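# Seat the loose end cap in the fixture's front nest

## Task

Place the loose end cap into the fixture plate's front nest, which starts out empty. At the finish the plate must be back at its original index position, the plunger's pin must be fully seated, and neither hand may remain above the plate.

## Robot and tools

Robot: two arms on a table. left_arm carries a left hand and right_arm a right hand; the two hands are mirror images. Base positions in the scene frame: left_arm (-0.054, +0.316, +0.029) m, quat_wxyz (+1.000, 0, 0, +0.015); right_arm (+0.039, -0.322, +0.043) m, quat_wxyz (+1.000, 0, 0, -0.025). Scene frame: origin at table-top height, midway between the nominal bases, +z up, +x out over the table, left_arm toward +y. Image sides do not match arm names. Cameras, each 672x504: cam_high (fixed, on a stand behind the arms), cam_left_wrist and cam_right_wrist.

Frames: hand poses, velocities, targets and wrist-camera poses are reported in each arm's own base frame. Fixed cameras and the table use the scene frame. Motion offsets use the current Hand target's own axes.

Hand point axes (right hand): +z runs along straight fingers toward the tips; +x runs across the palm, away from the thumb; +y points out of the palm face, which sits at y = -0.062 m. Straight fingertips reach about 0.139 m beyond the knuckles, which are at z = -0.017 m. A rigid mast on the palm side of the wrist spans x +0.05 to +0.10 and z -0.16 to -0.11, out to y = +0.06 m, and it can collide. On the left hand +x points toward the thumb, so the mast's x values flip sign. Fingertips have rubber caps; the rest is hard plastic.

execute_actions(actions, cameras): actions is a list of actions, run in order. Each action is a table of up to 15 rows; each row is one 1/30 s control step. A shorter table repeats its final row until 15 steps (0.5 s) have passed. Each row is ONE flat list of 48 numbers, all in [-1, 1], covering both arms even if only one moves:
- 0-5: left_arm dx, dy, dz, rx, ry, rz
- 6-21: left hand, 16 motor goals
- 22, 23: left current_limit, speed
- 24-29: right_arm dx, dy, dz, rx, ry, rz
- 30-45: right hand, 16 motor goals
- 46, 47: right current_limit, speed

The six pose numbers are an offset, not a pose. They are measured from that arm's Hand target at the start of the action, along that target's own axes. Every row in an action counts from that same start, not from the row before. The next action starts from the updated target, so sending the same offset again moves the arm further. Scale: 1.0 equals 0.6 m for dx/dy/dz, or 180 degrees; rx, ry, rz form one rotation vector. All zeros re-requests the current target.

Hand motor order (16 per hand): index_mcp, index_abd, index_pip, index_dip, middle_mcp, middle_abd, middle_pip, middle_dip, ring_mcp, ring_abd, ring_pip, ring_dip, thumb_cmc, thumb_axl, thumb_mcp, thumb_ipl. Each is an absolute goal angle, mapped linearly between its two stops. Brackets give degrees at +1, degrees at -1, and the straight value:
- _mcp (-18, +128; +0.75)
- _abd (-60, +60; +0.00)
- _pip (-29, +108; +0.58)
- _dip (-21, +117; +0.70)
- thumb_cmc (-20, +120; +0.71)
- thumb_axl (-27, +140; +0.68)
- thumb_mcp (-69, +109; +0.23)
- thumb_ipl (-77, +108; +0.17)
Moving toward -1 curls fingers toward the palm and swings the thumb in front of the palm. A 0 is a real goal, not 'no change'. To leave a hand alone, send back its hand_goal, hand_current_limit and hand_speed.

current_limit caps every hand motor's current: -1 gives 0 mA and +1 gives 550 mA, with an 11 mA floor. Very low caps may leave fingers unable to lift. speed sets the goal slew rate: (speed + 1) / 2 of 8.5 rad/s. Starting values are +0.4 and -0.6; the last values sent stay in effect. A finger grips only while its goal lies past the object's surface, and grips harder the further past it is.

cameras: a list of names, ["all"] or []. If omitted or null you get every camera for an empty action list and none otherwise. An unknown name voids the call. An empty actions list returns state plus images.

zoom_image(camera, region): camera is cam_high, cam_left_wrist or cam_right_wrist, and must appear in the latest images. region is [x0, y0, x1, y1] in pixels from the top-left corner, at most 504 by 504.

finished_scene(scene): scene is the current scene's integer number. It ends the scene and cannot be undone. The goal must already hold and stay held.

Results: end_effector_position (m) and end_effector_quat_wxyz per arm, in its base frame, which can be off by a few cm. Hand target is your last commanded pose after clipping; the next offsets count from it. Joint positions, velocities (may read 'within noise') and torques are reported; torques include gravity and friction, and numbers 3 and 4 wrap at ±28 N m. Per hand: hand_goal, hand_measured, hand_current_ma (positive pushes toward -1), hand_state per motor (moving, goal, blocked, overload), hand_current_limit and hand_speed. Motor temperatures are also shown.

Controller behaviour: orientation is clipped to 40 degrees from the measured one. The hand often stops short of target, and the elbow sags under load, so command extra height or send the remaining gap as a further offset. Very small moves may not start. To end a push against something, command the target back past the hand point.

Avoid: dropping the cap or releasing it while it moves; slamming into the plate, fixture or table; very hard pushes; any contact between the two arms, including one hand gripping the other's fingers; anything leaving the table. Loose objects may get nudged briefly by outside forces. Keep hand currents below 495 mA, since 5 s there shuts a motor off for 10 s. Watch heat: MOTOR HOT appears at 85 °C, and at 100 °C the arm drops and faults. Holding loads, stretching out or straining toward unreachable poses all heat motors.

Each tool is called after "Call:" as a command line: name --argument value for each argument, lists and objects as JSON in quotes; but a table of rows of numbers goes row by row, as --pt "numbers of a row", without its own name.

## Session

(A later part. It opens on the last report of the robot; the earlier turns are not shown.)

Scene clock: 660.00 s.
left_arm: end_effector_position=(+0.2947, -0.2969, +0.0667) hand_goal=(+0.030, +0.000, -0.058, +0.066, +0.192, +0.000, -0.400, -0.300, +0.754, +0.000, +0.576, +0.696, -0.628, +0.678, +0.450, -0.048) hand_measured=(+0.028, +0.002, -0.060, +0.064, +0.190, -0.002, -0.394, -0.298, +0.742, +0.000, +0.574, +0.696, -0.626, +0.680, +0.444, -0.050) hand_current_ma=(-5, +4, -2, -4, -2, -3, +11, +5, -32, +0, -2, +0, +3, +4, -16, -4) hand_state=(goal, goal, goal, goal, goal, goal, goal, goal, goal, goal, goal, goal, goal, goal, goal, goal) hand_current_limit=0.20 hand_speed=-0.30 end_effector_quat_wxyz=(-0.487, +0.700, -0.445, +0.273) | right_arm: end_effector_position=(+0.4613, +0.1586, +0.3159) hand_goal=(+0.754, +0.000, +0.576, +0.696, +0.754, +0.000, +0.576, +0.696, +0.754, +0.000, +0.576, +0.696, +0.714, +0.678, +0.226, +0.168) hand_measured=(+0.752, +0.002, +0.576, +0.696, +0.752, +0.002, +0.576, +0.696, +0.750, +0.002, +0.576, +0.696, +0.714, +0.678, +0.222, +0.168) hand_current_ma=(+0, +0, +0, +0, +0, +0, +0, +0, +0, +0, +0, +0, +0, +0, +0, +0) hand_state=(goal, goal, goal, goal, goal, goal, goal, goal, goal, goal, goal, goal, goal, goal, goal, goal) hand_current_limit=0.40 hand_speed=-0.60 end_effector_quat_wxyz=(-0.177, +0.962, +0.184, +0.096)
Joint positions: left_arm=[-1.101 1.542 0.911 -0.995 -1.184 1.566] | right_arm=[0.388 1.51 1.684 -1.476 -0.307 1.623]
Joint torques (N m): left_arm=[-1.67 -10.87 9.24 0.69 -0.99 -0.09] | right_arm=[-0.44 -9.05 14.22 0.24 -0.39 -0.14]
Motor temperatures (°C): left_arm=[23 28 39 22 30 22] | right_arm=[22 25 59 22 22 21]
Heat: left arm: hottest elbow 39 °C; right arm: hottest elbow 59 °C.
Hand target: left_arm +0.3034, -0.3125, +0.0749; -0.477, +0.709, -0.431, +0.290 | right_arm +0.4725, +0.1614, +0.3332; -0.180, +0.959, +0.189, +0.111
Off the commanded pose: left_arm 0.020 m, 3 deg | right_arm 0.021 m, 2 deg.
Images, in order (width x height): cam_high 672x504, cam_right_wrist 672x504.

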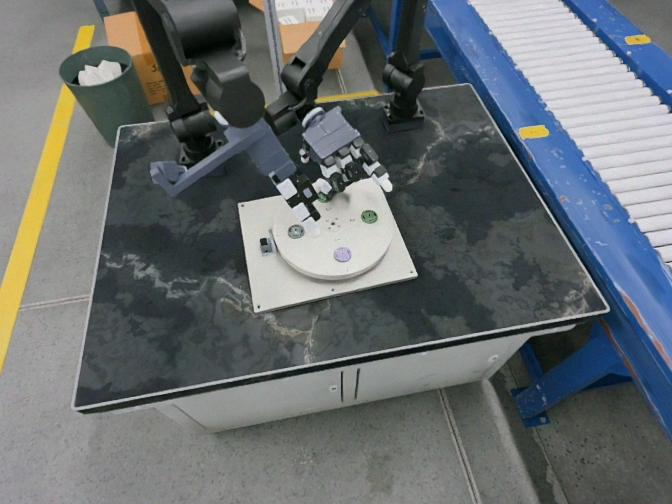

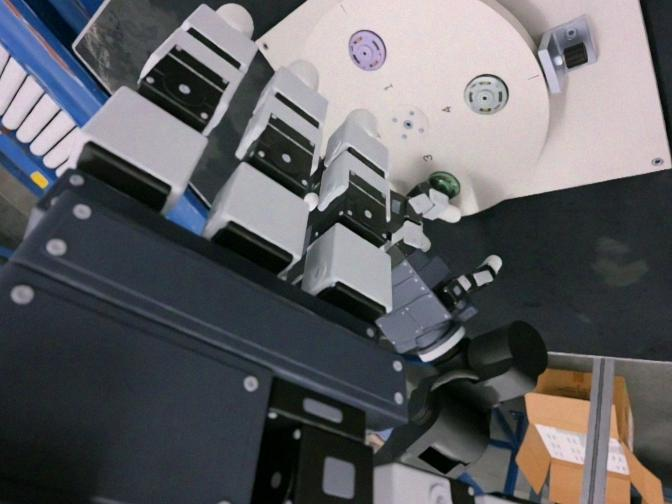

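Call:
execute_actions --actions '[[[0,-0.062,-0.025,0,0,0,0.03,0,-0.058,0.065,0.192,0,-0.4,-0.3,0.754,0,0.576,0.696,-0.629,0.678,0.45,-0.049,0.2,-0.3,0,0,0,0,0,0,0.754,0,0.576,0.696,0.754,0,0.576,0.696,0.754,0,0.576,0.696,0.714,0.678,0.226,0.168,0.4,-0.6]],[[-0.02,-0.04,-0.06,0,0,0,0.03,0,-0.058,0.065,0.192,0,-0.4,-0.3,0.754,0,0.576,0.696,-0.629,0.678,0.45,-0.049,0.2,-0.3,0,0,0,0,0,0,0.754,0,0.576,0.696,0.754,0,0.576,0.696,0.754,0,0.576,0.696,0.714,0.678,0.226,0.168,0.4,-0.6]]]' --cameras '["cam_high","cam_right_wrist"]'

Call:
zoom_image --camera "cam_right_wrist" --region '[420, 160, 466, 205]'

Call:
zoom_image --camera "cam_high" --region '[312, 182, 338, 206]'

Scene clock: 669.97 s.
left_arm: end_effector_position=(+0.2695, -0.2922, +0.1327) hand_goal=(+0.030, +0.000, -0.058, +0.066, +0.192, +0.000, -0.400, -0.300, +0.754, +0.000, +0.576, +0.696, -0.628, +0.678, +0.450, -0.048) hand_measured=(+0.028, +0.002, -0.060, +0.064, +0.190, -0.002, -0.394, -0.298, +0.742, +0.000, +0.574, +0.696, -0.626, +0.680, +0.444, -0.050) hand_current_ma=(-5, +4, -2, -4, -2, -3, +11, +5, -32, +0, -2, +0, +3, +4, -16, -4) hand_state=(goal, goal, goal, goal, goal, goal, goal, goal, goal, goal, goal, goal, goal, goal, goal, goal) hand_current_limit=0.20 hand_speed=-0.30 end_effector_quat_wxyz=(-0.488, +0.700, -0.445, +0.271) | right_arm: end_effector_position=(+0.4613, +0.1586, +0.3159) hand_goal=(+0.754, +0.000, +0.576, +0.696, +0.754, +0.000, +0.576, +0.696, +0.754, +0.000, +0.576, +0.696, +0.714, +0.678, +0.226, +0.168) hand_measured=(+0.752, +0.002, +0.576, +0.696, +0.752, +0.002, +0.576, +0.696, +0.750, +0.002, +0.576, +0.696, +0.714, +0.678, +0.222, +0.168) hand_current_ma=(+0, +0, +0, +0, +0, +0, +0, +0, +0, +0, +0, +0, +0, +0, +0, +0) hand_state=(goal, goal, goal, goal, goal, goal, goal, goal, goal, goal, goal, goal, goal, goal, goal, goal) hand_current_limit=0.40 hand_speed=-0.60 end_effector_quat_wxyz=(-0.177, +0.962, +0.184, +0.096)
Joint positions: left_arm=[-1.156 1.439 0.993 -1.327 -1.177 1.412] | right_arm=[0.388 1.51 1.684 -1.476 -0.307 1.623]
Joint torques (N m): left_arm=[-2.26 -10.34 11.78 -0.58 -1 -0.06] | right_arm=[-0.67 -9.29 14.2 0.14 -0.41 -0.16]
Motor temperatures (°C): left_arm=[23 28 40 22 30 22] | right_arm=[22 25 59 22 22 21]
Heat: left arm: hottest elbow 40 °C; right arm: hottest elbow 59 °C.
Hand target: left_arm +0.2764, -0.3130, +0.1510; -0.477, +0.709, -0.431, +0.290 | right_arm +0.4725, +0.1614, +0.3332; -0.180, +0.959, +0.189, +0.111
Off the commanded pose: left_arm 0.028 m, 3 deg | right_arm 0.021 m, 2 deg.
Images, in order (width x height): cam_high 672x504, cam_right_wrist 672x504.

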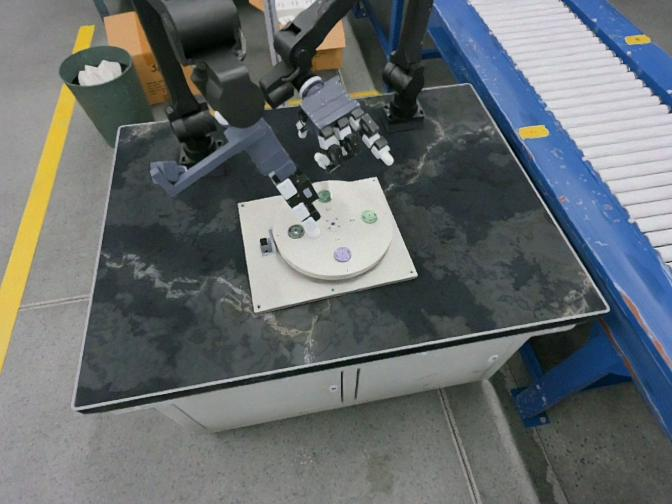

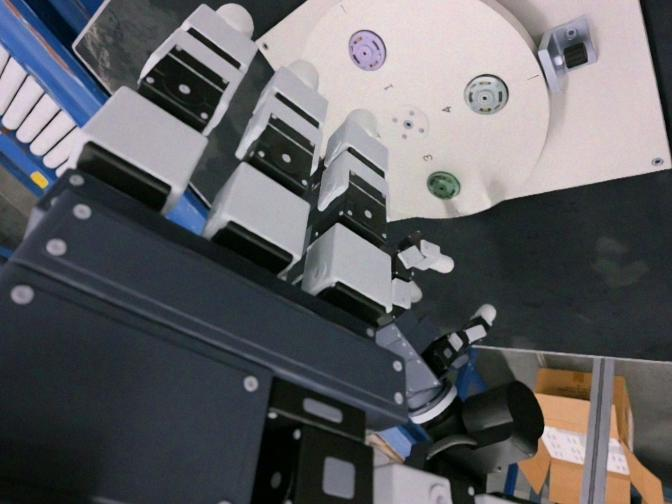

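Scaled by 10.957 from the camera's 672x504 image, which has a finer 960x720 frame.

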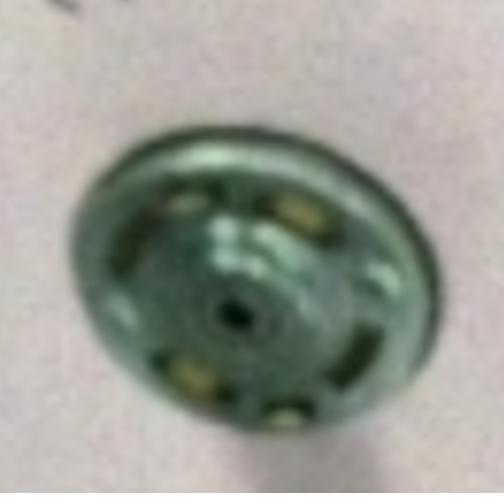

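Scaled by 19.385 from the camera's 672x504 image, which has a finer 960x720 frame.

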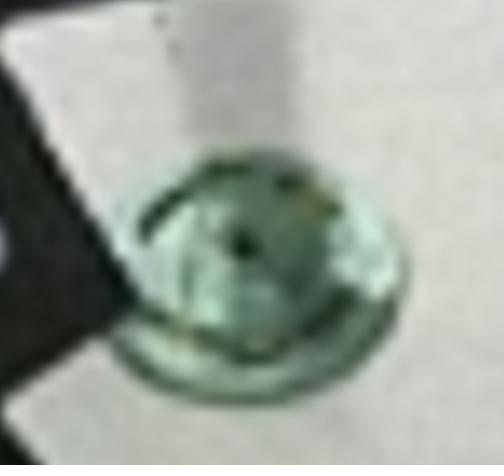

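Call:
execute_actions --actions '[[[-0.0555,-0.0852,0.1246,0,-0.0669,-0.0271,0.03,0,-0.058,0.065,0.192,0,-0.4,-0.3,0.754,0,0.576,0.696,-0.629,0.678,0.45,-0.049,0.2,-0.6,-0.0483,0.1297,-0.0582,0,0,0,0.754,0,0.576,0.696,0.754,0,0.576,0.696,0.754,0,0.576,0.696,0.714,0.678,0.226,0.168,0.4,-0.6]],[[-0.0555,-0.0552,0.1366,0,-0.0669,-0.0271,0.03,0,-0.058,0.065,0.192,0,-0.4,-0.3,0.754,0,0.576,0.696,-0.629,0.678,0.45,-0.049,0.2,-0.6,-0.0483,0.1297,-0.0582,0,0,0,0.754,0,0.576,0.696,0.754,0,0.576,0.696,0.754,0,0.576,0.696,0.714,0.678,0.226,0.168,0.4,-0.6]],[[-0.0555,-0.0552,0.1366,0,-0.0669,-0.0271,0.03,0,-0.058,0.065,0.192,0,-0.4,-0.3,0.754,0,0.576,0.696,-0.629,0.678,0.45,-0.049,0.2,-0.6,-0.0483,0.1297,-0.0582,0,0,0,0.754,0,0.576,0.696,0.754,0,0.576,0.696,0.754,0,0.576,0.696,0.714,0.678,0.226,0.168,0.4,-0.6]],[[-0.0555,-0.0552,0.1366,0,-0.0669,-0.0271,0.03,0,-0.058,0.065,0.192,0,-0.4,-0.3,0.754,0,0.576,0.696,-0.629,0.678,0.45,-0.049,0.2,-0.6,0,0,0,0,0,0,0.754,0,0.576,0.696,0.754,0,0.576,0.696,0.754,0,0.576,0.696,0.714,0.678,0.226,0.168,0.4,-0.6]],[[-0.0555,-0.0552,0.1366,0,-0.0669,-0.0271,0.03,0,-0.058,0.065,0.192,0,-0.4,-0.3,0.754,0,0.576,0.696,-0.629,0.678,0.45,-0.049,0.2,-0.6,0,0,0,0,0,0,0.754,0,0.576,0.696,0.754,0,0.576,0.696,0.754,0,0.576,0.696,0.714,0.678,0.226,0.168,0.4,-0.6]],[[-0.0555,-0.0552,0.1366,0,-0.0669,-0.0271,0.03,0,-0.058,0.065,0.192,0,-0.4,-0.3,0.754,0,0.576,0.696,-0.629,0.678,0.45,-0.049,0.2,-0.6,0,0,0,0,0,0,0.754,0,0.576,0.696,0.754,0,0.576,0.696,0.754,0,0.576,0.696,0.714,0.678,0.226,0.168,0.4,-0.6]]]' --cameras '["cam_high"]'

Call:
zoom_image --camera "cam_high" --region '[290, 180, 374, 243]'

Call:
zoom_image --camera "cam_high" --region '[240, 205, 350, 290]'

Scene clock: 696.07 s.
left_arm: end_effector_position=(+0.3397, +0.2030, +0.1475) hand_goal=(+0.030, +0.000, -0.058, +0.066, +0.192, +0.000, -0.400, -0.300, +0.754, +0.000, +0.576, +0.696, -0.628, +0.678, +0.450, -0.048) hand_measured=(+0.028, +0.002, -0.058, +0.064, +0.188, -0.002, -0.396, -0.298, +0.742, +0.000, +0.574, +0.696, -0.626, +0.680, +0.446, -0.050) hand_current_ma=(-3, +4, -1, -4, -6, -3, +8, +5, -32, +0, -2, +0, +3, +4, -10, -4) hand_state=(goal, goal, goal, goal, goal, goal, goal, goal, goal, goal, goal, goal, goal, goal, goal, goal) hand_current_limit=0.20 hand_speed=-0.60 end_effector_quat_wxyz=(-0.553, +0.821, +0.098, -0.104) | right_arm: end_effector_position=(+0.4613, -0.1107, +0.3161) hand_goal=(+0.754, +0.000, +0.576, +0.696, +0.754, +0.000, +0.576, +0.696, +0.754, +0.000, +0.576, +0.696, +0.714, +0.678, +0.226, +0.168) hand_measured=(+0.750, +0.002, +0.576, +0.696, +0.750, +0.002, +0.576, +0.696, +0.750, +0.002, +0.576, +0.696, +0.712, +0.678, +0.222, +0.168) hand_current_ma=(+0, +0, +0, +0, +0, +0, +0, +0, +0, +0, +0, +0, +0, +0, +0, +0) hand_state=(goal, goal, goal, goal, goal, goal, goal, goal, goal, goal, goal, goal, goal, goal, goal, goal) hand_current_limit=0.40 hand_speed=-0.60 end_effector_quat_wxyz=(-0.180, +0.962, +0.176, +0.104)
Joint positions: left_arm=[0.203 1.435 1.027 -1.415 -1.182 1.365] | right_arm=[-0.221 1.485 1.662 -1.694 -0.416 0.999]
Joint torques (N m): left_arm=[-1.96 -11.52 11.97 0.32 -0.9 0.22] | right_arm=[0.09 -8.47 13.49 -0.14 -0.49 -0.16]
Motor temperatures (°C): left_arm=[23 28 42 22 30 22] | right_arm=[22 25 58 22 22 21]
Heat: left arm: hottest elbow 42 °C; right arm: hottest elbow 58 °C.
Hand target: left_arm +0.3630, +0.2050, +0.1698; -0.554, +0.822, +0.111, -0.075 | right_arm +0.4725, -0.1087, +0.3331; -0.180, +0.959, +0.189, +0.111
Off the commanded pose: left_arm 0.032 m, 4 deg | right_arm 0.020 m, 2 deg.
joint sent to its limit (right arm) — joint 4 (wrist pitch), lower limit. The joint targets still meet the commanded pose.
Images, in order (width x height): cam_high 672x504.

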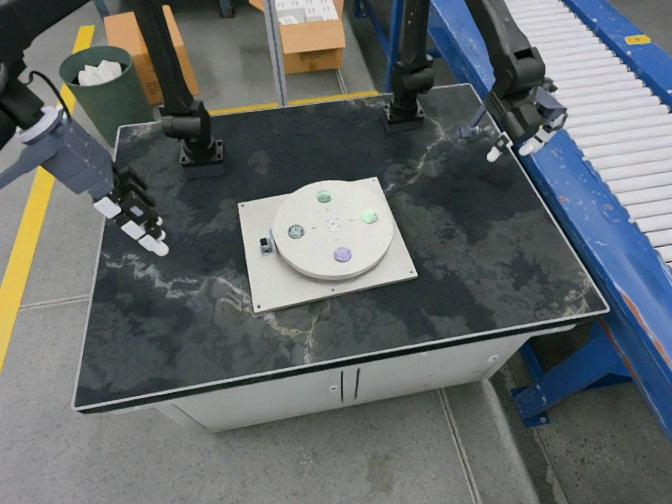

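Scaled by 6.000 from the camera's 672x504 image, which has a finer 960x720 frame.

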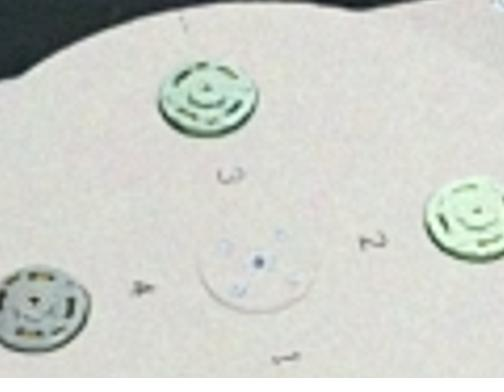

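Scaled by 4.582 from the camera's 672x504 image, which has a finer 960x720 frame.

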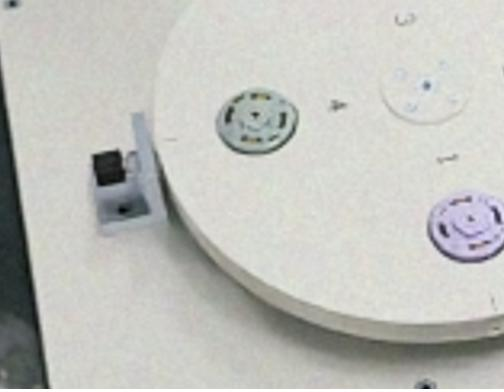

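Call:
finished_scene --scene 2

The scene is finished: the task was done.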